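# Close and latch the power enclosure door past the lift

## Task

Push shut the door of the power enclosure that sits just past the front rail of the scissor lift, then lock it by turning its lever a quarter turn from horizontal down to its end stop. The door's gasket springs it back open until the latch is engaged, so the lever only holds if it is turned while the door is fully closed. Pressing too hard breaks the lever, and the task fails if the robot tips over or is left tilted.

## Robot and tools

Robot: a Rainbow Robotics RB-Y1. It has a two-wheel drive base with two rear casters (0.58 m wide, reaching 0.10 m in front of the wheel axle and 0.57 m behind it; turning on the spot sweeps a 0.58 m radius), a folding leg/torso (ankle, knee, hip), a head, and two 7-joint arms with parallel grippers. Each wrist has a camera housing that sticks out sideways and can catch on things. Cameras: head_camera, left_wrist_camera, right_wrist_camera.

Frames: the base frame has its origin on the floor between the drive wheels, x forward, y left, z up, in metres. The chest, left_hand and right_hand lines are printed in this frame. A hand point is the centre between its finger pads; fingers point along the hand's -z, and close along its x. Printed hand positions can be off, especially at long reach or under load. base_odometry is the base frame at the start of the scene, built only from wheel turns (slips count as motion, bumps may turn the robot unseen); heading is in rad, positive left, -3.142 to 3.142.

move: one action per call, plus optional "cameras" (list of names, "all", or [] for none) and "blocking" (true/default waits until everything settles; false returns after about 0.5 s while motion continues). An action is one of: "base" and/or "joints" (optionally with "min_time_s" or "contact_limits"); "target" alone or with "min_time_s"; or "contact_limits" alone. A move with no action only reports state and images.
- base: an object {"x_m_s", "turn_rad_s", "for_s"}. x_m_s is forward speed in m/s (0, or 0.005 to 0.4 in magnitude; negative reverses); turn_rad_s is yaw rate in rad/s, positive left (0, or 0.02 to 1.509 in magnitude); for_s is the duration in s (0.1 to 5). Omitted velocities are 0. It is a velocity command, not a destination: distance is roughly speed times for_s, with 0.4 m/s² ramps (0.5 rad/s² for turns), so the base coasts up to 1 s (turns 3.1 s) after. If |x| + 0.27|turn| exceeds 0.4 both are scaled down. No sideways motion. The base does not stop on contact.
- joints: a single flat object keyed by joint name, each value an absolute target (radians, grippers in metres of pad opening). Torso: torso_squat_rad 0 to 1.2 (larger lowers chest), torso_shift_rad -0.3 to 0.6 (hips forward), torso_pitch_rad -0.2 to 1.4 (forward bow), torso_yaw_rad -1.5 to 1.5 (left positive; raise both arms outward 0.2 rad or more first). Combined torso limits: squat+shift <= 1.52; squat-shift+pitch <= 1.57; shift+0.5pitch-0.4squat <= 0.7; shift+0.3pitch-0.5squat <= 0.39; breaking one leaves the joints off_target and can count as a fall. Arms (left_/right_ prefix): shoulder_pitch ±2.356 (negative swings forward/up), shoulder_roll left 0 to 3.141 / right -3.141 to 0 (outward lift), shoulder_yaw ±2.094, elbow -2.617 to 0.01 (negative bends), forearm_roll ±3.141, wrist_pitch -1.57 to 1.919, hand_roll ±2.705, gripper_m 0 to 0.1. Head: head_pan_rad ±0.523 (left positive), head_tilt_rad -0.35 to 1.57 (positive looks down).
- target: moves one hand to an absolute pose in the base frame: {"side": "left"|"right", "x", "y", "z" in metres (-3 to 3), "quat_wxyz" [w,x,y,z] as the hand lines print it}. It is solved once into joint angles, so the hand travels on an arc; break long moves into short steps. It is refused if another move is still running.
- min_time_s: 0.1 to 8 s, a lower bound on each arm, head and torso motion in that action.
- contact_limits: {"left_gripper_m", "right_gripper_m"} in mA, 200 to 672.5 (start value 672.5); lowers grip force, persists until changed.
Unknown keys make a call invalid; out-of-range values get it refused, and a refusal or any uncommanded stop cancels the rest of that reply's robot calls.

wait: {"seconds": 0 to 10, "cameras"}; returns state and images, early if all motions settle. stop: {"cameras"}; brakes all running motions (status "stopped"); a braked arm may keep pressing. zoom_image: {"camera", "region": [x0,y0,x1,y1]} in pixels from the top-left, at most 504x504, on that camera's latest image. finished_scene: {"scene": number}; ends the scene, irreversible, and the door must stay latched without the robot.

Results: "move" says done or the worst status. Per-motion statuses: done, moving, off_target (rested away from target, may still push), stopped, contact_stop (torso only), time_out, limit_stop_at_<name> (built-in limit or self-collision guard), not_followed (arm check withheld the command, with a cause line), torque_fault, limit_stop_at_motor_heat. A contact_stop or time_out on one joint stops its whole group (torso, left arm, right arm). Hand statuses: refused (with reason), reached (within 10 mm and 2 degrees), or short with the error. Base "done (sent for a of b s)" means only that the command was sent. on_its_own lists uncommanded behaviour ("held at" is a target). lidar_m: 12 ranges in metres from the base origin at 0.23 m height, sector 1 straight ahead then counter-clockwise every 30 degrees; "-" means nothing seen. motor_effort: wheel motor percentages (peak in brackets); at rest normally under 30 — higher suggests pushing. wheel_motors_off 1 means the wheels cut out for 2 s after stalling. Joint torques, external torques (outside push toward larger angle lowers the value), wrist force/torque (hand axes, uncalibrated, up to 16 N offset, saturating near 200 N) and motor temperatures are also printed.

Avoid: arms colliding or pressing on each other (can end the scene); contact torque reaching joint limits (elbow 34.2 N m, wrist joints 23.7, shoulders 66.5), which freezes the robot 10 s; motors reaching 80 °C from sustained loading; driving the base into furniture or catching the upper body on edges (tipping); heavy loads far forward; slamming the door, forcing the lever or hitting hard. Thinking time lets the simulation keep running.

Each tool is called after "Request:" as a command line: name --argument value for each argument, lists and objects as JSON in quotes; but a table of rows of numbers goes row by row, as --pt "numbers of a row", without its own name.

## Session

Request:
move --joints '{"head_pan_rad":0.5,"head_tilt_rad":0.2}' --cameras '["head_camera"]'

Request:
move --joints '{"head_pan_rad":-0.5,"head_tilt_rad":0.2}' --cameras '["head_camera"]'

Request:
move --joints '{"head_pan_rad":0,"head_tilt_rad":0.3}' --cameras '["head_camera"]'

Scene clock: 1.00 s.
Joint torques (N m): left_arm=[-2.88 1.12 -0.3 -1.44 0.07 -0.55 -0.24] | right_arm=[-2.65 -2.03 0.03 -0.65 0.15 -0.64 -0.05]
External joint torques (N m): left_arm=[-0.35 -0.34 -0.43 -0.06 0.06 -0.03 -0.23] | right_arm=[-0.86 -0.2 0.11 -0.42 0.12 -0.29 -0.05]
Motor temperatures (°C): left_arm=[39 48 38 45 40 44 52] | right_arm=[36 44 37 46 41 46 41]
Wrist force (N): left_arm=[-7.4 9.9 4.1] | right_arm=[-3.8 12.4 -3.1]
Wrist torque (N m): left_arm=[-0.65 -1.48 0.36] | right_arm=[-1.84 0.26 0.68]
Wrist force, peak (N): left_arm=[-7.4 10.2 4.1] | right_arm=[-3.5 13.1 -3.0]
move: done
base_odometry: x=+0.000 y=+0.000 heading=+0.000
lidar_m: 0.74 0.56 1.16 2.91 1.27 0.74 1.06 0.70 1.20 3.41 1.12 0.54
base_status: not commanded
joint_positions: torso_squat_rad=+0.350 torso_shift_rad=+0.000 torso_pitch_rad=+0.000 torso_yaw_rad=+0.000 left_shoulder_pitch_rad=+0.013 left_shoulder_roll_rad=+0.042 left_shoulder_yaw_rad=+0.031 left_elbow_rad=-0.253 left_forearm_roll_rad=-0.002 left_wrist_pitch_rad=+0.035 left_hand_roll_rad=-0.024 left_gripper_m=+0.099 right_shoulder_pitch_rad=-0.009 right_shoulder_roll_rad=-0.048 right_shoulder_yaw_rad=-0.003 right_elbow_rad=-0.131 right_forearm_roll_rad=-0.042 right_wrist_pitch_rad=-0.012 right_hand_roll_rad=+0.015 right_gripper_m=+0.101 head_pan_rad=+0.500 head_tilt_rad=+0.200
joint_status: all done
wheel_motors_off: 0
motor_effort: left_wheel=+1(1) right_wheel=+2(3)
chest: x=-0.2280 y=-0.0001 z=+1.2475 quat_wxyz=(+1.000, +0.000, +0.000, +0.000)
left_hand: x=-0.1223 y=+0.2557 z=+0.5704 quat_wxyz=(+0.994, +0.024, -0.103, +0.002)
right_hand: x=-0.1551 y=-0.2564 z=+0.5669 quat_wxyz=(+0.997, -0.023, -0.076, -0.012)
Images, in order (width x height): head_camera 896x504.

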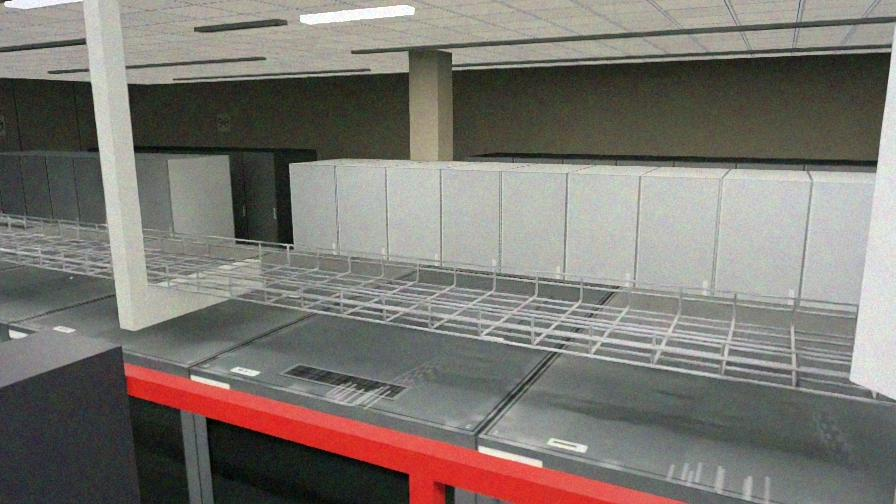

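Scene clock: 2.33 s.
Joint torques (N m): left_arm=[-2.85 1.36 0.06 -1.41 0.02 -0.52 -0.21] | right_arm=[-2.09 -1.93 -0.4 -0.68 0.08 -0.64 -0.07]
External joint torques (N m): left_arm=[-0.32 -0.11 -0.07 -0.03 0.01 0 -0.2] | right_arm=[-0.3 -0.1 -0.32 -0.44 0.05 -0.29 -0.08]
Wrist force (N): left_arm=[-7.3 9.8 4.0] | right_arm=[-3.6 12.7 -3.5]
Wrist torque (N m): left_arm=[-0.63 -1.45 0.37] | right_arm=[-1.87 0.26 0.69]
Wrist force, peak (N): left_arm=[-7.4 10.1 4.4] | right_arm=[-3.6 12.8 -3.7]
move: done
base_odometry: x=+0.000 y=+0.000 heading=+0.000
lidar_m: 0.74 0.56 1.15 2.90 1.27 0.75 1.05 0.70 1.21 3.41 1.12 0.53
base_status: not commanded
joint_positions: torso_squat_rad=+0.350 torso_shift_rad=+0.000 torso_pitch_rad=+0.000 torso_yaw_rad=+0.000 left_shoulder_pitch_rad=+0.012 left_shoulder_roll_rad=+0.042 left_shoulder_yaw_rad=+0.031 left_elbow_rad=-0.253 left_forearm_roll_rad=-0.002 left_wrist_pitch_rad=+0.035 left_hand_roll_rad=-0.024 left_gripper_m=+0.099 right_shoulder_pitch_rad=-0.009 right_shoulder_roll_rad=-0.048 right_shoulder_yaw_rad=-0.003 right_elbow_rad=-0.131 right_forearm_roll_rad=-0.042 right_wrist_pitch_rad=-0.012 right_hand_roll_rad=+0.015 right_gripper_m=+0.101 head_pan_rad=-0.500 head_tilt_rad=+0.200
joint_status: all done
wheel_motors_off: 0
motor_effort: left_wheel=+1(1) right_wheel=+1(2)
chest: x=-0.2280 y=-0.0001 z=+1.2475 quat_wxyz=(+1.000, +0.000, +0.000, +0.000)
left_hand: x=-0.1223 y=+0.2557 z=+0.5704 quat_wxyz=(+0.994, +0.024, -0.103, +0.002)
right_hand: x=-0.1551 y=-0.2564 z=+0.5669 quat_wxyz=(+0.997, -0.023, -0.076, -0.012)
Images, in order (width x height): head_camera 896x504.

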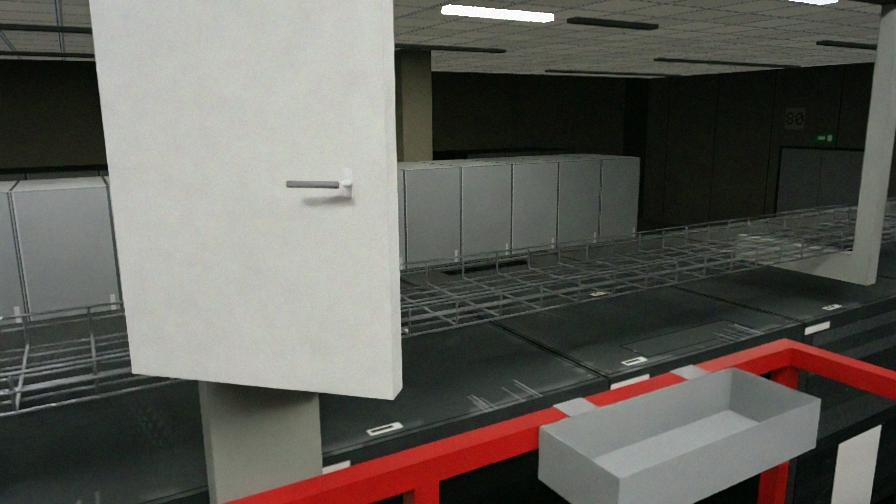

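Scene clock: 3.33 s.
Joint torques (N m): left_arm=[-2.78 1.03 -0.07 -1.48 0.07 -0.5 -0.33] | right_arm=[-1.93 -2.07 -0.13 -0.59 0.1 -0.59 -0.08]
External joint torques (N m): left_arm=[-0.24 -0.44 -0.21 -0.1 0.06 0.02 -0.32] | right_arm=[-0.14 -0.24 -0.05 -0.35 0.06 -0.24 -0.08]
Wrist force (N): left_arm=[-7.0 9.8 4.1] | right_arm=[-3.3 13.3 -3.7]
Wrist torque (N m): left_arm=[-0.63 -1.44 0.37] | right_arm=[-1.94 0.28 0.69]
Wrist force, peak (N): left_arm=[-7.5 10.2 4.4] | right_arm=[-3.3 13.3 -3.7]
move: done
base_odometry: x=+0.000 y=+0.000 heading=+0.000
lidar_m: 0.75 0.56 1.15 2.90 1.28 0.75 1.06 0.70 1.21 3.40 1.12 0.54
base_status: not commanded
joint_positions: torso_squat_rad=+0.350 torso_shift_rad=+0.000 torso_pitch_rad=+0.000 torso_yaw_rad=+0.000 left_shoulder_pitch_rad=+0.012 left_shoulder_roll_rad=+0.042 left_shoulder_yaw_rad=+0.031 left_elbow_rad=-0.253 left_forearm_roll_rad=-0.002 left_wrist_pitch_rad=+0.035 left_hand_roll_rad=-0.024 left_gripper_m=+0.099 right_shoulder_pitch_rad=-0.009 right_shoulder_roll_rad=-0.048 right_shoulder_yaw_rad=-0.003 right_elbow_rad=-0.131 right_forearm_roll_rad=-0.042 right_wrist_pitch_rad=-0.012 right_hand_roll_rad=+0.015 right_gripper_m=+0.101 head_pan_rad=+0.000 head_tilt_rad=+0.300
joint_status: all done
wheel_motors_off: 0
motor_effort: left_wheel=+1(1) right_wheel=+0(3)
chest: x=-0.2280 y=-0.0001 z=+1.2475 quat_wxyz=(+1.000, +0.000, +0.000, +0.000)
left_hand: x=-0.1223 y=+0.2557 z=+0.5704 quat_wxyz=(+0.994, +0.024, -0.103, +0.002)
right_hand: x=-0.1551 y=-0.2564 z=+0.5669 quat_wxyz=(+0.997, -0.023, -0.076, -0.012)
Images, in order (width x height): head_camera 896x504.

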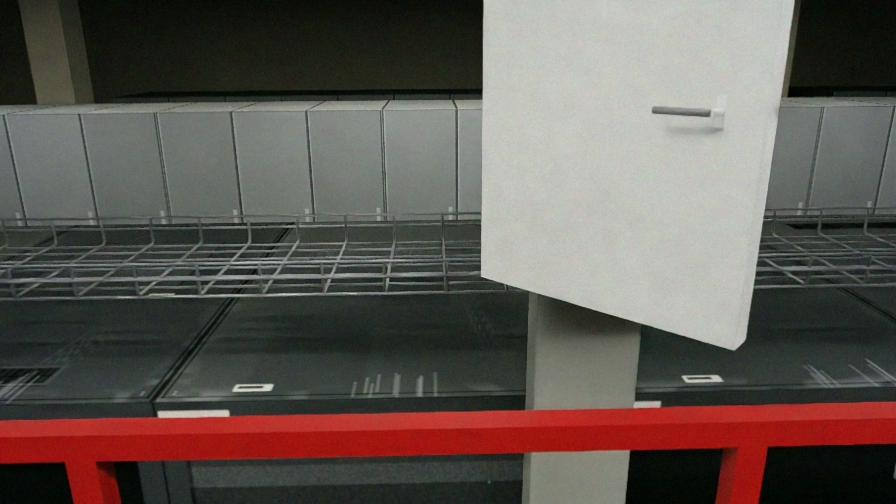

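Request:
move --base '{"x_m_s":-0.2,"for_s":0.5}' --joints '{"torso_squat_rad":0,"left_shoulder_pitch_rad":0.7,"right_shoulder_pitch_rad":0.7,"left_shoulder_roll_rad":0.15,"right_shoulder_roll_rad":-0.15,"left_elbow_rad":-2.3,"right_elbow_rad":-2.3,"left_gripper_m":0,"right_gripper_m":0}' --cameras '[]'

Request:
move --base '{"turn_rad_s":-0.5,"for_s":3.14}' --joints '{"right_shoulder_pitch_rad":-1.1,"right_shoulder_roll_rad":-0.5,"right_shoulder_yaw_rad":-0.05,"right_elbow_rad":-2.4,"right_forearm_roll_rad":-0.2,"right_wrist_pitch_rad":1.9,"right_hand_roll_rad":-0.4,"left_shoulder_pitch_rad":-1.2,"left_shoulder_roll_rad":0.6,"left_shoulder_yaw_rad":0.05,"left_elbow_rad":-2.3,"left_forearm_roll_rad":0.3,"left_wrist_pitch_rad":1.9,"left_hand_roll_rad":0.5}' --cameras '["head_camera"]'

Scene clock: 17.57 s.
Joint torques (N m): left_arm=[0.16 3.46 2.36 -10.02 0.05 -1.67 -0.32] | right_arm=[0.57 -4.16 -2.28 -9.74 0.38 -2.17 -0.04]
External joint torques (N m): left_arm=[0.48 0.78 0.06 0.6 0.03 0.28 -0.27] | right_arm=[0.32 -1.39 -0.07 0.33 0.15 -0.28 -0.09]
Wrist force (N): left_arm=[-12.4 8.6 10.2] | right_arm=[-8.2 12.9 3.2]
Wrist torque (N m): left_arm=[-0.46 -1.77 0.42] | right_arm=[-1.88 0.00 0.65]
Wrist force, peak (N): left_arm=[-12.6 8.4 10.6] | right_arm=[-9.1 13.2 3.3]
move: done
base_odometry: x=-0.086 y=+0.000 heading=-0.005
lidar_m: 0.82 0.62 1.18 3.45 1.23 0.68 0.98 0.63 1.17 3.61 1.15 0.60
base_status: done (sent for 0.5 of 0.5 s)
joint_positions: torso_squat_rad=+0.000 torso_shift_rad=+0.000 torso_pitch_rad=+0.000 torso_yaw_rad=+0.000 left_shoulder_pitch_rad=+0.700 left_shoulder_roll_rad=+0.150 left_shoulder_yaw_rad=+0.031 left_elbow_rad=-2.300 left_forearm_roll_rad=-0.002 left_wrist_pitch_rad=+0.035 left_hand_roll_rad=-0.024 left_gripper_m=+0.000 right_shoulder_pitch_rad=+0.700 right_shoulder_roll_rad=-0.150 right_shoulder_yaw_rad=-0.003 right_elbow_rad=-2.300 right_forearm_roll_rad=-0.042 right_wrist_pitch_rad=-0.012 right_hand_roll_rad=+0.015 right_gripper_m=+0.001 head_pan_rad=+0.000 head_tilt_rad=+0.300
joint_status: all done
wheel_motors_off: 0
on_its_own: the wheels pushed hard for 0.4 s: something may have held the robot back, and base_odometry may count slip
motor_effort: left_wheel=-28(84) right_wheel=-41(100)
chest: x=-0.2280 y=-0.0001 z=+1.2899 quat_wxyz=(+1.000, +0.000, +0.000, +0.000)
left_hand: x=+0.1033 y=+0.3236 z=+1.1333 quat_wxyz=(+0.694, +0.139, -0.705, -0.032)
right_hand: x=+0.1046 y=-0.3104 z=+1.1414 quat_wxyz=(+0.680, -0.105, -0.726, +0.017)

Scene clock: 22.00 s.
Joint torques (N m): left_arm=[-15.62 6.13 4.04 0.73 -0.82 -1.75 -0.32] | right_arm=[-15.79 -7.41 -4.31 -0.04 0.62 -2.39 0.02]
External joint torques (N m): left_arm=[0.54 -0.16 0.01 -0.09 0.1 0.01 -0.27] | right_arm=[0.12 -1.28 -1.08 -0.34 -0.09 -0.66 -0.03]
Wrist force (N): left_arm=[-12.4 10.0 9.9] | right_arm=[-8.5 12.9 2.9]
Wrist torque (N m): left_arm=[-0.54 -1.77 0.42] | right_arm=[-1.94 -0.01 0.63]
Wrist force, peak (N): left_arm=[-13.0 10.2 10.2] | right_arm=[-9.0 13.3 3.7]
move: done
base_odometry: x=-0.072 y=-0.001 heading=-1.518
lidar_m: 2.96 1.14 0.59 0.80 0.63 1.20 3.64 1.21 0.67 1.00 0.65 1.17
base_status: done (sent for 3.13 of 3.13 s)
joint_positions: torso_squat_rad=+0.000 torso_shift_rad=+0.000 torso_pitch_rad=+0.000 torso_yaw_rad=+0.000 left_shoulder_pitch_rad=-1.200 left_shoulder_roll_rad=+0.600 left_shoulder_yaw_rad=+0.050 left_elbow_rad=-2.300 left_forearm_roll_rad=+0.300 left_wrist_pitch_rad=+1.900 left_hand_roll_rad=+0.500 left_gripper_m=+0.000 right_shoulder_pitch_rad=-1.100 right_shoulder_roll_rad=-0.500 right_shoulder_yaw_rad=-0.050 right_elbow_rad=-2.400 right_forearm_roll_rad=-0.200 right_wrist_pitch_rad=+1.900 right_hand_roll_rad=-0.400 right_gripper_m=+0.001 head_pan_rad=+0.000 head_tilt_rad=+0.300
joint_status: all done
wheel_motors_off: 0
on_its_own: the wheels pushed hard for 1.1 s: something may have held the robot back, and base_odometry may count slip
motor_effort: left_wheel=+7(38) right_wheel=+0(100)
chest: x=-0.2281 y=-0.0001 z=+1.2899 quat_wxyz=(+1.000, +0.000, +0.000, +0.000)
left_hand: x=+0.2033 y=+0.1906 z=+1.5563 quat_wxyz=(+0.706, -0.013, -0.708, -0.012)
right_hand: x=+0.1988 y=-0.1843 z=+1.5267 quat_wxyz=(+0.703, -0.001, -0.711, +0.029)
Images, in order (width x height): head_camera 896x504.

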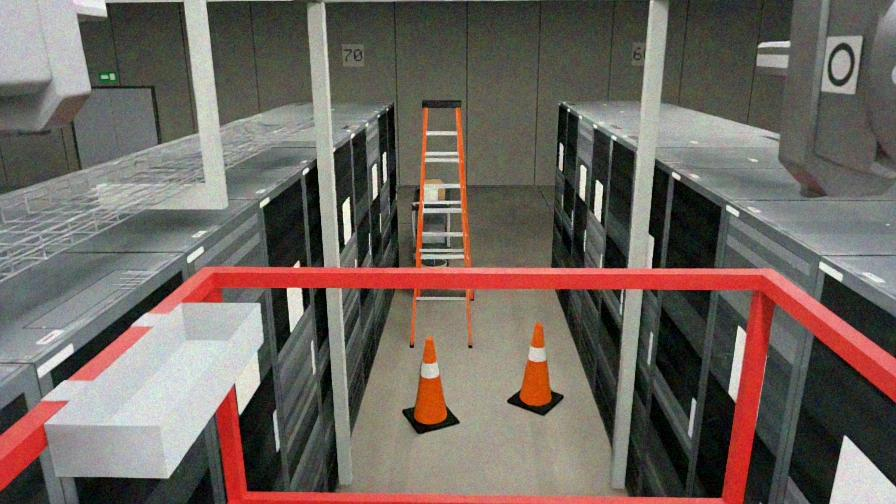

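Request:
move --base '{"turn_rad_s":0.3,"for_s":0.55}' --cameras '[]'

Request:
move --base '{"x_m_s":0.25,"for_s":1.25}' --cameras '[]'

Scene clock: 29.30 s.
Joint torques (N m): left_arm=[-15.72 6.1 3.89 0.86 -0.79 -1.74 -0.28] | right_arm=[-15.64 -7.23 -4.35 -0.18 0.86 -2.34 -0.04]
External joint torques (N m): left_arm=[0.44 -0.2 -0.15 0.05 0.14 0.02 -0.23] | right_arm=[0.28 -1.11 -1.12 -0.48 0.15 -0.61 -0.1]
Wrist force (N): left_arm=[-12.4 10.2 9.9] | right_arm=[-8.5 12.3 3.1]
Wrist torque (N m): left_arm=[-0.55 -1.75 0.43] | right_arm=[-1.85 -0.01 0.65]
Wrist force, peak (N): left_arm=[-13.0 10.2 10.4] | right_arm=[-8.8 13.1 3.0]
move: done
base_odometry: x=-0.072 y=-0.001 heading=-1.358
lidar_m: 1.15 0.59 0.59 0.87 0.63 1.21 2.40 0.68 0.66 1.00 0.65 1.18
base_status: done (sent for 0.57 of 0.57 s)
joint_positions: torso_squat_rad=+0.000 torso_shift_rad=+0.000 torso_pitch_rad=+0.000 torso_yaw_rad=+0.000 left_shoulder_pitch_rad=-1.200 left_shoulder_roll_rad=+0.600 left_shoulder_yaw_rad=+0.050 left_elbow_rad=-2.300 left_forearm_roll_rad=+0.300 left_wrist_pitch_rad=+1.900 left_hand_roll_rad=+0.500 left_gripper_m=+0.000 right_shoulder_pitch_rad=-1.100 right_shoulder_roll_rad=-0.500 right_shoulder_yaw_rad=-0.050 right_elbow_rad=-2.400 right_forearm_roll_rad=-0.200 right_wrist_pitch_rad=+1.900 right_hand_roll_rad=-0.400 right_gripper_m=+0.001 head_pan_rad=+0.000 head_tilt_rad=+0.300
joint_status: not commanded
wheel_motors_off: 0
motor_effort: left_wheel=-8(23) right_wheel=+0(20)
chest: x=-0.2281 y=-0.0002 z=+1.2899 quat_wxyz=(+1.000, +0.000, +0.000, +0.000)
left_hand: x=+0.2033 y=+0.1905 z=+1.5563 quat_wxyz=(+0.706, -0.013, -0.708, -0.012)
right_hand: x=+0.1988 y=-0.1843 z=+1.5267 quat_wxyz=(+0.703, -0.001, -0.711, +0.029)

Scene clock: 32.10 s.
Joint torques (N m): left_arm=[-15.54 6.07 3.83 0.5 -0.73 -1.69 -0.32] | right_arm=[-15.76 -7.21 -4.07 -0.14 0.79 -2.32 0.13]
External joint torques (N m): left_arm=[0.63 -0.23 -0.2 -0.3 0.19 0.07 -0.27] | right_arm=[0.16 -1.09 -0.85 -0.44 0.08 -0.59 0.08]
Wrist force (N): left_arm=[-12.4 10.0 10.5] | right_arm=[-8.7 12.5 3.0]
Wrist torque (N m): left_arm=[-0.54 -1.76 0.42] | right_arm=[-1.88 -0.02 0.66]
Wrist force, peak (N): left_arm=[-13.0 10.3 10.5] | right_arm=[-8.8 13.0 3.0]
move: done
base_odometry: x=-0.005 y=-0.311 heading=-1.360
lidar_m: 1.82 0.84 0.42 0.42 0.82 0.81 1.51 0.92 1.05 0.63 0.95 2.11
base_status: done (sent for 1.27 of 1.27 s)
joint_positions: torso_squat_rad=+0.000 torso_shift_rad=+0.000 torso_pitch_rad=+0.000 torso_yaw_rad=+0.000 left_shoulder_pitch_rad=-1.200 left_shoulder_roll_rad=+0.600 left_shoulder_yaw_rad=+0.050 left_elbow_rad=-2.300 left_forearm_roll_rad=+0.300 left_wrist_pitch_rad=+1.900 left_hand_roll_rad=+0.500 left_gripper_m=+0.000 right_shoulder_pitch_rad=-1.100 right_shoulder_roll_rad=-0.500 right_shoulder_yaw_rad=-0.050 right_elbow_rad=-2.400 right_forearm_roll_rad=-0.200 right_wrist_pitch_rad=+1.900 right_hand_roll_rad=-0.400 right_gripper_m=+0.001 head_pan_rad=+0.000 head_tilt_rad=+0.300
joint_status: not commanded
wheel_motors_off: 0
motor_effort: left_wheel=-15(22) right_wheel=+19(57)
chest: x=-0.2280 y=-0.0002 z=+1.2899 quat_wxyz=(+1.000, +0.000, +0.000, +0.000)
left_hand: x=+0.2035 y=+0.1905 z=+1.5563 quat_wxyz=(+0.706, -0.013, -0.708, -0.012)
right_hand: x=+0.1990 y=-0.1843 z=+1.5267 quat_wxyz=(+0.703, -0.001, -0.711, +0.029)

Request:
move --base '{"turn_rad_s":0.5,"for_s":2.74}' --joints '{"head_pan_rad":0,"head_tilt_rad":0.2}' --cameras '["head_camera"]'

Scene clock: 37.67 s.
Joint torques (N m): left_arm=[-15.6 6.29 4.07 0.59 -0.72 -1.59 -0.2] | right_arm=[-16.31 -7.08 -4.07 -0.02 0.59 -2.18 0.08]
External joint torques (N m): left_arm=[0.55 -0.04 0.02 -0.22 0.21 0.16 -0.15] | right_arm=[-0.38 -0.99 -0.86 -0.32 -0.11 -0.44 0.02]
Wrist force (N): left_arm=[-12.6 10.0 10.2] | right_arm=[-8.5 12.3 3.0]
Wrist torque (N m): left_arm=[-0.56 -1.79 0.44] | right_arm=[-1.85 -0.04 0.63]
Wrist force, peak (N): left_arm=[-12.8 10.3 10.4] | right_arm=[-9.0 13.0 2.9]
move: done
base_odometry: x=-0.005 y=-0.311 heading=+0.006
lidar_m: 0.42 0.85 0.78 3.20 0.94 1.21 1.07 1.19 0.95 2.99 0.84 0.85
base_status: done (sent for 2.73 of 2.73 s)
joint_positions: torso_squat_rad=+0.000 torso_shift_rad=+0.000 torso_pitch_rad=+0.000 torso_yaw_rad=+0.000 left_shoulder_pitch_rad=-1.200 left_shoulder_roll_rad=+0.600 left_shoulder_yaw_rad=+0.050 left_elbow_rad=-2.300 left_forearm_roll_rad=+0.300 left_wrist_pitch_rad=+1.900 left_hand_roll_rad=+0.500 left_gripper_m=+0.000 right_shoulder_pitch_rad=-1.100 right_shoulder_roll_rad=-0.500 right_shoulder_yaw_rad=-0.050 right_elbow_rad=-2.400 right_forearm_roll_rad=-0.200 right_wrist_pitch_rad=+1.900 right_hand_roll_rad=-0.400 right_gripper_m=+0.001 head_pan_rad=+0.000 head_tilt_rad=+0.200
joint_status: all done
wheel_motors_off: 0
motor_effort: left_wheel=+1(32) right_wheel=+17(47)
chest: x=-0.2280 y=-0.0001 z=+1.2899 quat_wxyz=(+1.000, +0.000, +0.000, +0.000)
left_hand: x=+0.2035 y=+0.1906 z=+1.5563 quat_wxyz=(+0.706, -0.013, -0.708, -0.012)
right_hand: x=+0.1990 y=-0.1843 z=+1.5267 quat_wxyz=(+0.703, -0.001, -0.711, +0.029)
Images, in order (width x height): head_camera 896x504.

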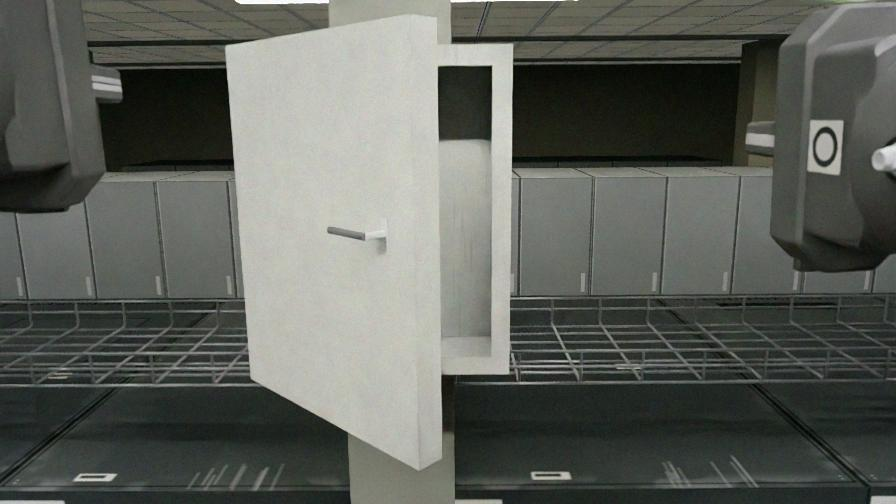

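Request:
move --base '{"x_m_s":0.25,"for_s":0.7}' --cameras '["head_camera","left_wrist_camera"]'

Scene clock: 42.97 s.
Joint torques (N m): left_arm=[-15.59 6.2 4.16 0.43 -0.86 -1.63 -0.27] | right_arm=[-16.14 -6.95 -4.35 -0.23 0.73 -2.23 0.05]
External joint torques (N m): left_arm=[0.57 -0.13 0.1 -0.38 0.07 0.13 -0.21] | right_arm=[-0.21 -0.85 -1.14 -0.52 0.02 -0.49 0]
Wrist force (N): left_arm=[-12.5 10.3 9.9] | right_arm=[-8.2 12.5 2.8]
Wrist torque (N m): left_arm=[-0.57 -1.76 0.45] | right_arm=[-1.90 0.00 0.62]
Wrist force, peak (N): left_arm=[-12.8 10.1 10.9] | right_arm=[-8.7 13.1 3.2]
move: done
base_odometry: x=+0.170 y=-0.310 heading=+0.007
lidar_m: 0.24 0.68 0.70 1.39 1.62 1.07 0.83 1.08 1.91 2.36 0.77 0.66
base_status: done (sent for 0.7 of 0.7 s)
joint_positions: torso_squat_rad=+0.000 torso_shift_rad=+0.000 torso_pitch_rad=+0.000 torso_yaw_rad=+0.000 left_shoulder_pitch_rad=-1.200 left_shoulder_roll_rad=+0.600 left_shoulder_yaw_rad=+0.050 left_elbow_rad=-2.300 left_forearm_roll_rad=+0.300 left_wrist_pitch_rad=+1.900 left_hand_roll_rad=+0.500 left_gripper_m=+0.000 right_shoulder_pitch_rad=-1.100 right_shoulder_roll_rad=-0.500 right_shoulder_yaw_rad=-0.050 right_elbow_rad=-2.400 right_forearm_roll_rad=-0.200 right_wrist_pitch_rad=+1.900 right_hand_roll_rad=-0.400 right_gripper_m=+0.001 head_pan_rad=+0.000 head_tilt_rad=+0.200
joint_status: not commanded
wheel_motors_off: 0
motor_effort: left_wheel=+4(28) right_wheel=-12(42)
chest: x=-0.2280 y=-0.0001 z=+1.2899 quat_wxyz=(+1.000, +0.000, +0.000, +0.000)
left_hand: x=+0.2035 y=+0.1906 z=+1.5563 quat_wxyz=(+0.706, -0.013, -0.708, -0.012)
right_hand: x=+0.1990 y=-0.1843 z=+1.5267 quat_wxyz=(+0.703, -0.001, -0.711, +0.029)
Images, in order (width x height): head_camera 896x504, left_wrist_camera 644x364.

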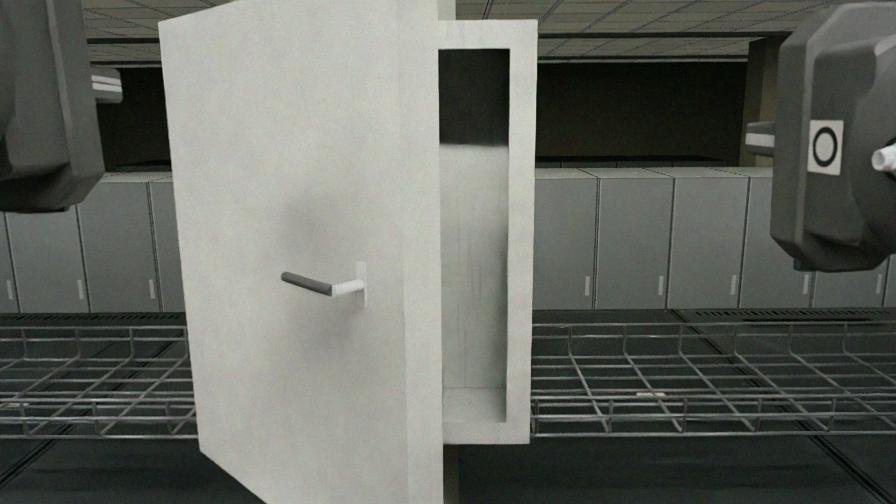

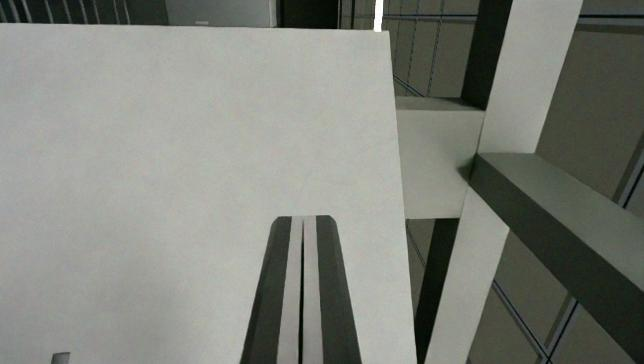

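Request:
move --target '{"side":"left","x":0.24,"y":0.13,"z":1.55,"quat_wxyz":[0.707,0,-0.707,0]}' --cameras '[]'

Request:
move --target '{"side":"left","x":0.31,"y":0.105,"z":1.55,"quat_wxyz":[0.707,0,-0.707,0]}' --min_time_s 1.4 --cameras '["head_camera"]'

Request:
move --target '{"side":"left","x":0.335,"y":0.085,"z":1.55,"quat_wxyz":[0.707,0,-0.707,0]}' --min_time_s 1 --cameras '[]'

Request:
move --target '{"side":"left","x":0.355,"y":0.07,"z":1.55,"quat_wxyz":[0.707,0,-0.707,0]}' --min_time_s 1 --cameras '["head_camera"]'

Scene clock: 49.60 s.
Joint torques (N m): left_arm=[-18.84 5.04 6.37 -0.57 -0.89 -1.51 -0.27] | right_arm=[-16.63 -7.15 -3.99 -0.03 0.73 -2.23 0.08]
External joint torques (N m): left_arm=[-1.12 -0.85 0.65 -0.14 0.22 0.14 -0.22] | right_arm=[-0.7 -1.05 -0.78 -0.32 0.03 -0.49 0.03]
Wrist force (N): left_arm=[-12.4 9.7 10.2] | right_arm=[-8.5 12.7 2.8]
Wrist torque (N m): left_arm=[-0.54 -1.76 0.43] | right_arm=[-1.90 -0.03 0.62]
Wrist force, peak (N): left_arm=[-13.3 11.1 10.2] | right_arm=[-8.9 13.0 3.2]
move: done
base_odometry: x=+0.170 y=-0.310 heading=+0.007
lidar_m: 0.25 0.68 0.70 1.39 1.62 1.07 0.83 1.08 1.92 2.35 0.76 0.66
base_status: not commanded
joint_positions: torso_squat_rad=+0.000 torso_shift_rad=+0.000 torso_pitch_rad=+0.000 torso_yaw_rad=+0.000 left_shoulder_pitch_rad=-1.282 left_shoulder_roll_rad=+0.508 left_shoulder_yaw_rad=-0.189 left_elbow_rad=-2.136 left_forearm_roll_rad=+0.099 left_wrist_pitch_rad=+1.821 left_hand_roll_rad=+0.601 left_gripper_m=+0.000 right_shoulder_pitch_rad=-1.100 right_shoulder_roll_rad=-0.500 right_shoulder_yaw_rad=-0.050 right_elbow_rad=-2.400 right_forearm_roll_rad=-0.200 right_wrist_pitch_rad=+1.900 right_hand_roll_rad=-0.400 right_gripper_m=+0.001 head_pan_rad=+0.000 head_tilt_rad=+0.200
joint_status: all done
wheel_motors_off: 0
motor_effort: left_wheel=+5(5) right_wheel=-12(13)
chest: x=-0.2280 y=-0.0001 z=+1.2899 quat_wxyz=(+1.000, +0.000, +0.000, +0.000)
left_hand: x=+0.2400 y=+0.1300 z=+1.5499 quat_wxyz=(+0.707, +0.000, -0.707, +0.000)
left_hand_status: reached (checked arc, planned for 0.6 s): 0 mm and 0.0 deg off.
right_hand: x=+0.1990 y=-0.1843 z=+1.5267 quat_wxyz=(+0.703, -0.001, -0.711, +0.029)

Scene clock: 51.33 s.
Joint torques (N m): left_arm=[-22.04 4.34 5.4 -2.33 -1.01 -1.7 0] | right_arm=[-16.12 -7.25 -4.22 -0.16 0.7 -2.25 -0.05]
External joint torques (N m): left_arm=[-1.92 -2.15 -1.01 0.21 0.16 -0.07 0.05] | right_arm=[-0.19 -1.15 -1.01 -0.44 -0.01 -0.51 -0.11]
Wrist force (N): left_arm=[-12.0 10.4 10.1] | right_arm=[-8.6 12.6 3.2]
Wrist torque (N m): left_arm=[-0.64 -1.69 0.45] | right_arm=[-1.90 -0.01 0.66]
Wrist force, peak (N): left_arm=[-11.9 12.8 16.1] | right_arm=[-9.0 12.9 2.8]
move: done
base_odometry: x=+0.170 y=-0.310 heading=+0.007
lidar_m: 0.25 0.68 0.71 1.40 1.62 1.07 0.83 1.08 1.91 2.35 0.76 0.66
base_status: not commanded
joint_positions: torso_squat_rad=+0.000 torso_shift_rad=+0.000 torso_pitch_rad=+0.000 torso_yaw_rad=+0.000 left_shoulder_pitch_rad=-1.324 left_shoulder_roll_rad=+0.458 left_shoulder_yaw_rad=-0.256 left_elbow_rad=-1.829 left_forearm_roll_rad=+0.039 left_wrist_pitch_rad=+1.563 left_hand_roll_rad=+0.624 left_gripper_m=+0.000 right_shoulder_pitch_rad=-1.100 right_shoulder_roll_rad=-0.500 right_shoulder_yaw_rad=-0.050 right_elbow_rad=-2.400 right_forearm_roll_rad=-0.200 right_wrist_pitch_rad=+1.900 right_hand_roll_rad=-0.400 right_gripper_m=+0.001 head_pan_rad=+0.000 head_tilt_rad=+0.200
joint_status: all done
wheel_motors_off: 0
motor_effort: left_wheel=+5(5) right_wheel=-10(13)
chest: x=-0.2280 y=-0.0001 z=+1.2899 quat_wxyz=(+1.000, +0.000, +0.000, +0.000)
left_hand: x=+0.3099 y=+0.1054 z=+1.5499 quat_wxyz=(+0.707, +0.000, -0.707, +0.000)
left_hand_status: reached (checked arc, planned for 1.4 s): 0 mm and 0.0 deg off.
right_hand: x=+0.1989 y=-0.1843 z=+1.5267 quat_wxyz=(+0.703, -0.001, -0.711, +0.029)
Images, in order (width x height): head_camera 896x504.

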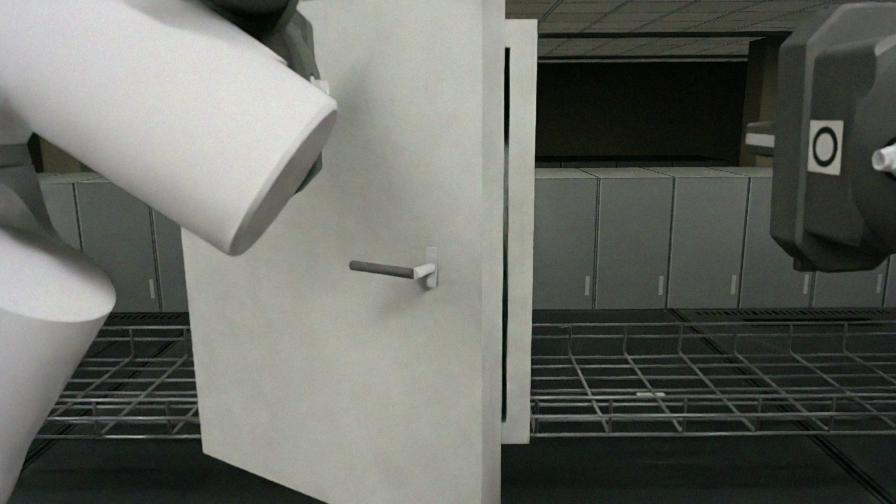

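Scene clock: 52.67 s.
Joint torques (N m): left_arm=[-22.59 4.18 5.27 -2.75 -1.05 -1.65 0.04] | right_arm=[-16.43 -6.9 -3.81 0.12 0.73 -2.18 -0.17]
External joint torques (N m): left_arm=[-1.55 -2.6 -1.29 0.54 0.15 -0.06 0.09] | right_arm=[-0.5 -0.8 -0.59 -0.17 0.02 -0.45 -0.22]
Wrist force (N): left_arm=[-12.2 10.2 11.8] | right_arm=[-8.5 12.4 2.8]
Wrist torque (N m): left_arm=[-0.57 -1.73 0.42] | right_arm=[-1.89 0.00 0.64]
Wrist force, peak (N): left_arm=[-13.2 12.9 12.4] | right_arm=[-9.0 12.9 2.8]
move: done
base_odometry: x=+0.170 y=-0.310 heading=+0.007
lidar_m: 0.25 0.68 0.70 1.39 1.62 1.07 0.83 1.08 1.91 2.35 0.77 0.66
base_status: not commanded
joint_positions: torso_squat_rad=+0.000 torso_shift_rad=+0.000 torso_pitch_rad=+0.000 torso_yaw_rad=+0.000 left_shoulder_pitch_rad=-1.371 left_shoulder_roll_rad=+0.415 left_shoulder_yaw_rad=-0.293 left_elbow_rad=-1.684 left_forearm_roll_rad=+0.004 left_wrist_pitch_rad=+1.474 left_hand_roll_rad=+0.649 left_gripper_m=+0.000 right_shoulder_pitch_rad=-1.100 right_shoulder_roll_rad=-0.500 right_shoulder_yaw_rad=-0.050 right_elbow_rad=-2.400 right_forearm_roll_rad=-0.200 right_wrist_pitch_rad=+1.900 right_hand_roll_rad=-0.400 right_gripper_m=+0.001 head_pan_rad=+0.000 head_tilt_rad=+0.200
joint_status: all done
wheel_motors_off: 0
motor_effort: left_wheel=+5(5) right_wheel=-12(13)
chest: x=-0.2280 y=-0.0001 z=+1.2899 quat_wxyz=(+1.000, +0.000, +0.000, +0.000)
left_hand: x=+0.3347 y=+0.0855 z=+1.5499 quat_wxyz=(+0.707, +0.000, -0.707, +0.000)
left_hand_status: reached (checked arc, planned for 1.0 s): 1 mm and 0.0 deg off.
right_hand: x=+0.1989 y=-0.1843 z=+1.5267 quat_wxyz=(+0.703, -0.001, -0.711, +0.029)

Scene clock: 54.00 s.
Joint torques (N m): left_arm=[-23.17 4.85 5.48 -3.19 -1.13 -1.64 0.03] | right_arm=[-16.56 -6.91 -4.16 0.07 0.76 -2.25 0.03]
External joint torques (N m): left_arm=[-1.43 -2.25 -1.06 0.69 0.08 -0.08 0.08] | right_arm=[-0.63 -0.81 -0.95 -0.21 0.05 -0.51 -0.03]
Wrist force (N): left_arm=[-12.5 10.5 12.2] | right_arm=[-8.7 12.6 2.9]
Wrist torque (N m): left_arm=[-0.62 -1.78 0.43] | right_arm=[-1.91 -0.02 0.65]
Wrist force, peak (N): left_arm=[-13.4 11.6 12.6] | right_arm=[-8.9 12.9 2.9]
move: done
base_odometry: x=+0.170 y=-0.310 heading=+0.007
lidar_m: 0.25 0.68 0.70 1.39 1.62 1.07 0.83 1.09 1.91 2.35 0.77 0.66
base_status: not commanded
joint_positions: torso_squat_rad=+0.000 torso_shift_rad=+0.000 torso_pitch_rad=+0.000 torso_yaw_rad=+0.000 left_shoulder_pitch_rad=-1.415 left_shoulder_roll_rad=+0.381 left_shoulder_yaw_rad=-0.316 left_elbow_rad=-1.555 left_forearm_roll_rad=-0.019 left_wrist_pitch_rad=+1.397 left_hand_roll_rad=+0.670 left_gripper_m=+0.000 right_shoulder_pitch_rad=-1.100 right_shoulder_roll_rad=-0.500 right_shoulder_yaw_rad=-0.050 right_elbow_rad=-2.400 right_forearm_roll_rad=-0.200 right_wrist_pitch_rad=+1.900 right_hand_roll_rad=-0.400 right_gripper_m=+0.001 head_pan_rad=+0.000 head_tilt_rad=+0.200
joint_status: all done
wheel_motors_off: 0
motor_effort: left_wheel=+5(5) right_wheel=-10(13)
chest: x=-0.2280 y=-0.0001 z=+1.2899 quat_wxyz=(+1.000, +0.000, +0.000, +0.000)
left_hand: x=+0.3548 y=+0.0704 z=+1.5500 quat_wxyz=(+0.707, +0.000, -0.707, +0.000)
left_hand_status: reached (checked arc, planned for 1.0 s): 0 mm and 0.0 deg off.
right_hand: x=+0.1989 y=-0.1843 z=+1.5267 quat_wxyz=(+0.703, -0.001, -0.711, +0.029)
Images, in order (width x height): head_camera 896x504.

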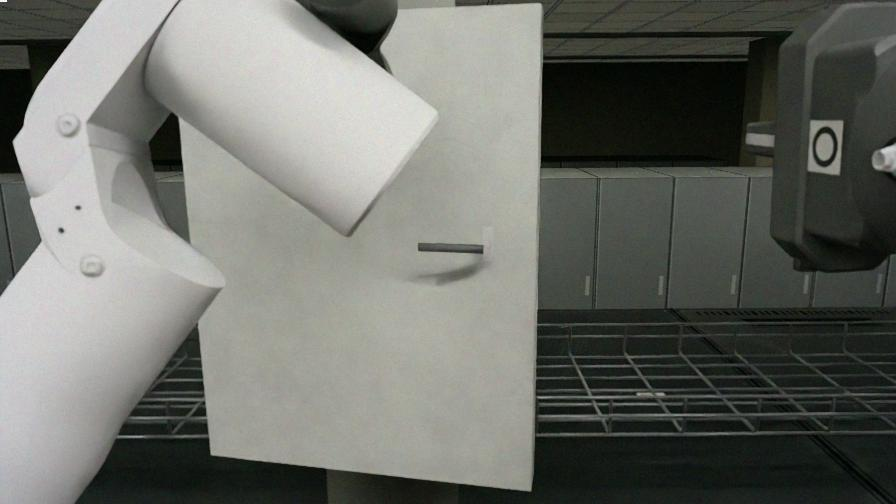

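Request:
move --target '{"side":"left","x":0.372,"y":0.06,"z":1.55,"quat_wxyz":[0.707,0,-0.707,0]}' --min_time_s 1 --cameras '[]'

Request:
move --target '{"side":"left","x":0.383,"y":0.057,"z":1.55,"quat_wxyz":[0.707,0,-0.707,0]}' --min_time_s 1 --cameras '["head_camera"]'

Scene clock: 57.63 s.
Joint torques (N m): left_arm=[-23.59 5.41 5.53 -3.44 -1.17 -1.59 0.12] | right_arm=[-16.24 -7.22 -4.05 0.1 0.81 -2.23 0.01]
External joint torques (N m): left_arm=[-1.29 -2.02 -0.89 0.92 0.05 -0.04 0.17] | right_arm=[-0.31 -1.12 -0.84 -0.19 0.1 -0.5 -0.04]
Wrist force (N): left_arm=[-11.9 9.7 12.2] | right_arm=[-9.0 12.8 2.8]
Wrist torque (N m): left_arm=[-0.55 -1.72 0.42] | right_arm=[-1.90 -0.06 0.63]
Wrist force, peak (N): left_arm=[-12.7 11.2 13.3] | right_arm=[-9.0 12.9 3.4]
move: done
base_odometry: x=+0.170 y=-0.310 heading=+0.007
lidar_m: 0.25 0.68 0.70 1.39 1.62 1.07 0.83 1.08 1.92 2.35 0.77 0.66
base_status: not commanded
joint_positions: torso_squat_rad=+0.000 torso_shift_rad=+0.000 torso_pitch_rad=+0.000 torso_yaw_rad=+0.000 left_shoulder_pitch_rad=-1.452 left_shoulder_roll_rad=+0.356 left_shoulder_yaw_rad=-0.329 left_elbow_rad=-1.442 left_forearm_roll_rad=-0.033 left_wrist_pitch_rad=+1.328 left_hand_roll_rad=+0.685 left_gripper_m=+0.000 right_shoulder_pitch_rad=-1.100 right_shoulder_roll_rad=-0.500 right_shoulder_yaw_rad=-0.050 right_elbow_rad=-2.400 right_forearm_roll_rad=-0.200 right_wrist_pitch_rad=+1.900 right_hand_roll_rad=-0.400 right_gripper_m=+0.001 head_pan_rad=+0.000 head_tilt_rad=+0.200
joint_status: all done
wheel_motors_off: 0
motor_effort: left_wheel=+5(5) right_wheel=-11(13)
chest: x=-0.2280 y=-0.0001 z=+1.2899 quat_wxyz=(+1.000, +0.000, +0.000, +0.000)
left_hand: x=+0.3719 y=+0.0603 z=+1.5500 quat_wxyz=(+0.707, +0.000, -0.707, +0.000)
left_hand_status: reached (checked arc, planned for 1.0 s): 0 mm and 0.0 deg off.
right_hand: x=+0.1989 y=-0.1843 z=+1.5267 quat_wxyz=(+0.703, -0.001, -0.711, +0.029)

Scene clock: 58.97 s.
Joint torques (N m): left_arm=[-23.83 5.5 5.19 -3.48 -1.19 -1.75 0.12] | right_arm=[-16.67 -6.87 -4.2 -0.19 0.77 -2.32 0.09]
External joint torques (N m): left_arm=[-1.16 -2.18 -1.1 1.19 0.02 -0.2 0.17] | right_arm=[-0.74 -0.77 -0.98 -0.48 0.06 -0.59 0.04]
Wrist force (N): left_arm=[-12.7 10.7 13.7] | right_arm=[-8.9 12.4 2.9]
Wrist torque (N m): left_arm=[-0.59 -1.75 0.44] | right_arm=[-1.87 -0.06 0.64]
Wrist force, peak (N): left_arm=[-14.3 11.6 16.4] | right_arm=[-9.0 13.0 3.0]
move: done
base_odometry: x=+0.170 y=-0.310 heading=+0.007
lidar_m: 0.25 0.68 0.70 1.39 1.63 1.07 0.83 1.08 1.91 2.35 0.77 0.66
base_status: not commanded
joint_positions: torso_squat_rad=+0.000 torso_shift_rad=+0.000 torso_pitch_rad=+0.000 torso_yaw_rad=+0.000 left_shoulder_pitch_rad=-1.473 left_shoulder_roll_rad=+0.346 left_shoulder_yaw_rad=-0.332 left_elbow_rad=-1.372 left_forearm_roll_rad=-0.037 left_wrist_pitch_rad=+1.281 left_hand_roll_rad=+0.691 left_gripper_m=+0.000 right_shoulder_pitch_rad=-1.100 right_shoulder_roll_rad=-0.500 right_shoulder_yaw_rad=-0.050 right_elbow_rad=-2.400 right_forearm_roll_rad=-0.200 right_wrist_pitch_rad=+1.900 right_hand_roll_rad=-0.400 right_gripper_m=+0.001 head_pan_rad=+0.000 head_tilt_rad=+0.200
joint_status: all done
wheel_motors_off: 0
motor_effort: left_wheel=+5(5) right_wheel=-11(13)
chest: x=-0.2281 y=-0.0001 z=+1.2899 quat_wxyz=(+1.000, +0.000, +0.000, +0.000)
left_hand: x=+0.3829 y=+0.0573 z=+1.5502 quat_wxyz=(+0.707, +0.000, -0.707, +0.000)
left_hand_status: reached (checked arc, planned for 1.0 s): 0 mm and 0.0 deg off.
right_hand: x=+0.1989 y=-0.1843 z=+1.5267 quat_wxyz=(+0.703, -0.001, -0.711, +0.029)
Images, in order (width x height): head_camera 896x504.

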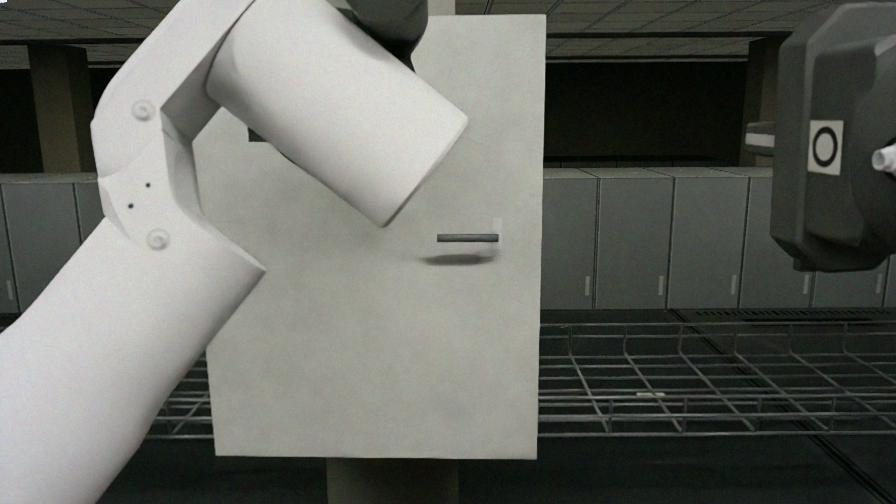

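Request:
move --target '{"side":"left","x":0.393,"y":0.055,"z":1.55,"quat_wxyz":[0.707,0,-0.707,0]}' --min_time_s 1 --cameras '["head_camera"]'

Request:
move --target '{"side":"left","x":0.399,"y":0.054,"z":1.55,"quat_wxyz":[0.707,0,-0.707,0]}' --min_time_s 1 --cameras '["head_camera"]'

Scene clock: 62.83 s.
Joint torques (N m): left_arm=[-23.4 9.84 7.36 1.62 -2.33 -5.65 0.18] | right_arm=[-16.41 -7.32 -3.85 0.12 0.73 -2.33 0.07]
External joint torques (N m): left_arm=[-0.45 1.94 1.22 6.53 -1.14 -4.11 0.24] | right_arm=[-0.48 -1.22 -0.64 -0.19 0.02 -0.6 0.01]
Wrist force (N): left_arm=[-31.2 18.6 65.1] | right_arm=[-9.0 12.6 3.2]
Wrist torque (N m): left_arm=[-0.77 -1.62 0.35] | right_arm=[-1.88 -0.06 0.63]
Wrist force, peak (N): left_arm=[-31.2 19.1 67.3] | right_arm=[-8.7 13.0 3.1]
move: done
base_odometry: x=+0.169 y=-0.310 heading=+0.007
lidar_m: 0.25 0.68 0.70 1.39 1.63 1.07 0.83 1.09 1.92 2.36 0.77 0.66
base_status: not commanded
joint_positions: torso_squat_rad=+0.000 torso_shift_rad=-0.001 torso_pitch_rad=-0.002 torso_yaw_rad=+0.000 left_shoulder_pitch_rad=-1.493 left_shoulder_roll_rad=+0.336 left_shoulder_yaw_rad=-0.335 left_elbow_rad=-1.307 left_forearm_roll_rad=-0.039 left_wrist_pitch_rad=+1.238 left_hand_roll_rad=+0.695 left_gripper_m=+0.000 right_shoulder_pitch_rad=-1.100 right_shoulder_roll_rad=-0.500 right_shoulder_yaw_rad=-0.050 right_elbow_rad=-2.400 right_forearm_roll_rad=-0.200 right_wrist_pitch_rad=+1.900 right_hand_roll_rad=-0.400 right_gripper_m=+0.001 head_pan_rad=+0.000 head_tilt_rad=+0.200
joint_status: all done
wheel_motors_off: 0
motor_effort: left_wheel=+14(14) right_wheel=-9(14)
chest: x=-0.2294 y=+0.0000 z=+1.2899 quat_wxyz=(+1.000, +0.000, -0.001, +0.000)
left_hand: x=+0.3906 y=+0.0547 z=+1.5513 quat_wxyz=(+0.706, +0.000, -0.708, +0.000)
left_hand_status: reached (checked arc, planned for 1.0 s): 3 mm and 0.1 deg off.
right_hand: x=+0.1971 y=-0.1840 z=+1.5276 quat_wxyz=(+0.702, -0.001, -0.712, +0.029)
Images, in order (width x height): head_camera 896x504.

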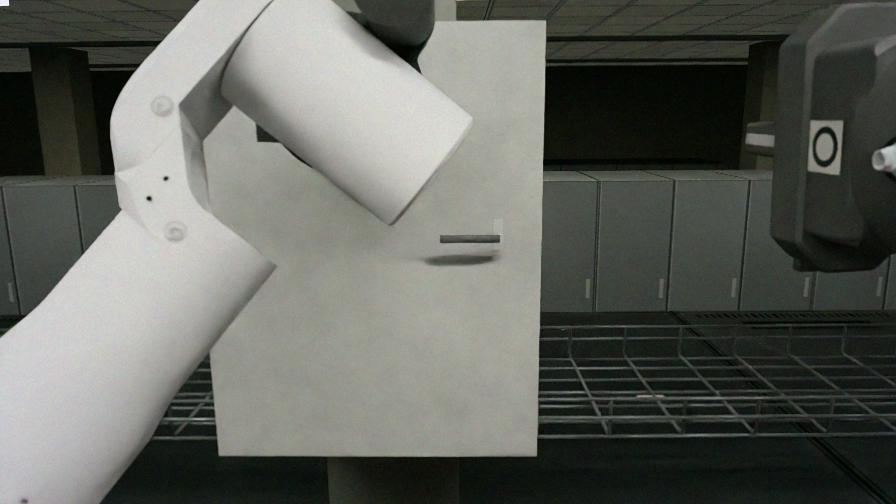

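Scene clock: 64.17 s.
Joint torques (N m): left_arm=[-25.33 12.55 8.66 5.67 -3.33 -10.35 0.28] | right_arm=[-16.02 -7.42 -3.96 0.06 0.73 -2.15 -0.12]
External joint torques (N m): left_arm=[-2.18 4.51 2.62 10.74 -2.15 -8.81 0.33] | right_arm=[-0.11 -1.31 -0.74 -0.28 0.02 -0.42 -0.17]
Wrist force (N): left_arm=[-50.0 29.6 119.2] | right_arm=[-8.6 12.5 3.3]
Wrist torque (N m): left_arm=[-0.89 -1.38 0.27] | right_arm=[-1.90 -0.03 0.65]
Wrist force, peak (N): left_arm=[-50.4 29.7 120.4] | right_arm=[-8.6 12.8 3.5]
move: done
base_odometry: x=+0.169 y=-0.310 heading=+0.007
lidar_m: 0.25 0.68 0.69 1.39 1.62 1.07 0.83 1.09 1.92 2.35 0.76 0.66
base_status: not commanded
joint_positions: torso_squat_rad=+0.001 torso_shift_rad=-0.002 torso_pitch_rad=-0.004 torso_yaw_rad=+0.001 left_shoulder_pitch_rad=-1.504 left_shoulder_roll_rad=+0.329 left_shoulder_yaw_rad=-0.336 left_elbow_rad=-1.264 left_forearm_roll_rad=-0.040 left_wrist_pitch_rad=+1.209 left_hand_roll_rad=+0.697 left_gripper_m=+0.000 right_shoulder_pitch_rad=-1.100 right_shoulder_roll_rad=-0.500 right_shoulder_yaw_rad=-0.050 right_elbow_rad=-2.400 right_forearm_roll_rad=-0.200 right_wrist_pitch_rad=+1.900 right_hand_roll_rad=-0.400 right_gripper_m=+0.001 head_pan_rad=+0.000 head_tilt_rad=+0.200
joint_status: all done
wheel_motors_off: 0
motor_effort: left_wheel=+26(26) right_wheel=-2(9)
chest: x=-0.2309 y=+0.0004 z=+1.2899 quat_wxyz=(+1.000, +0.000, -0.002, +0.000)
left_hand: x=+0.3955 y=+0.0537 z=+1.5507 quat_wxyz=(+0.707, -0.001, -0.708, -0.001)
left_hand_status: reached (checked arc, planned for 1.0 s): 4 mm and 0.1 deg off.
right_hand: x=+0.1952 y=-0.1834 z=+1.5286 quat_wxyz=(+0.701, -0.001, -0.712, +0.029)
Images, in order (width x height): head_camera 896x504.

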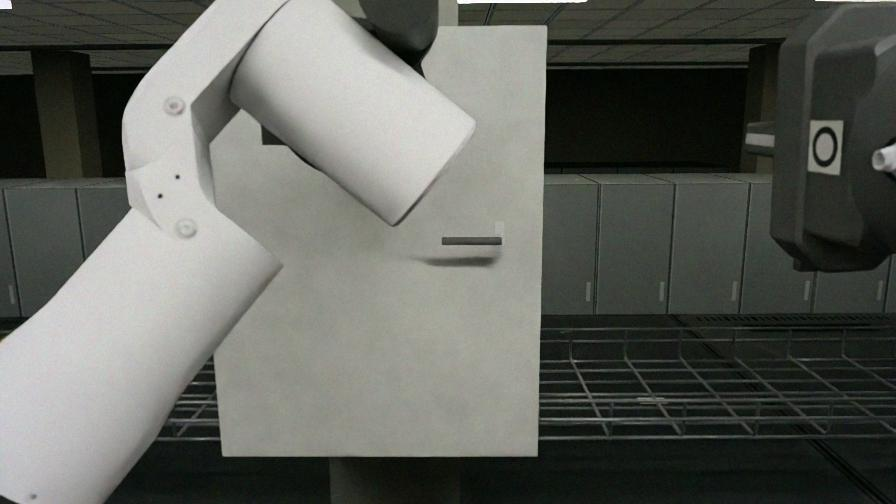

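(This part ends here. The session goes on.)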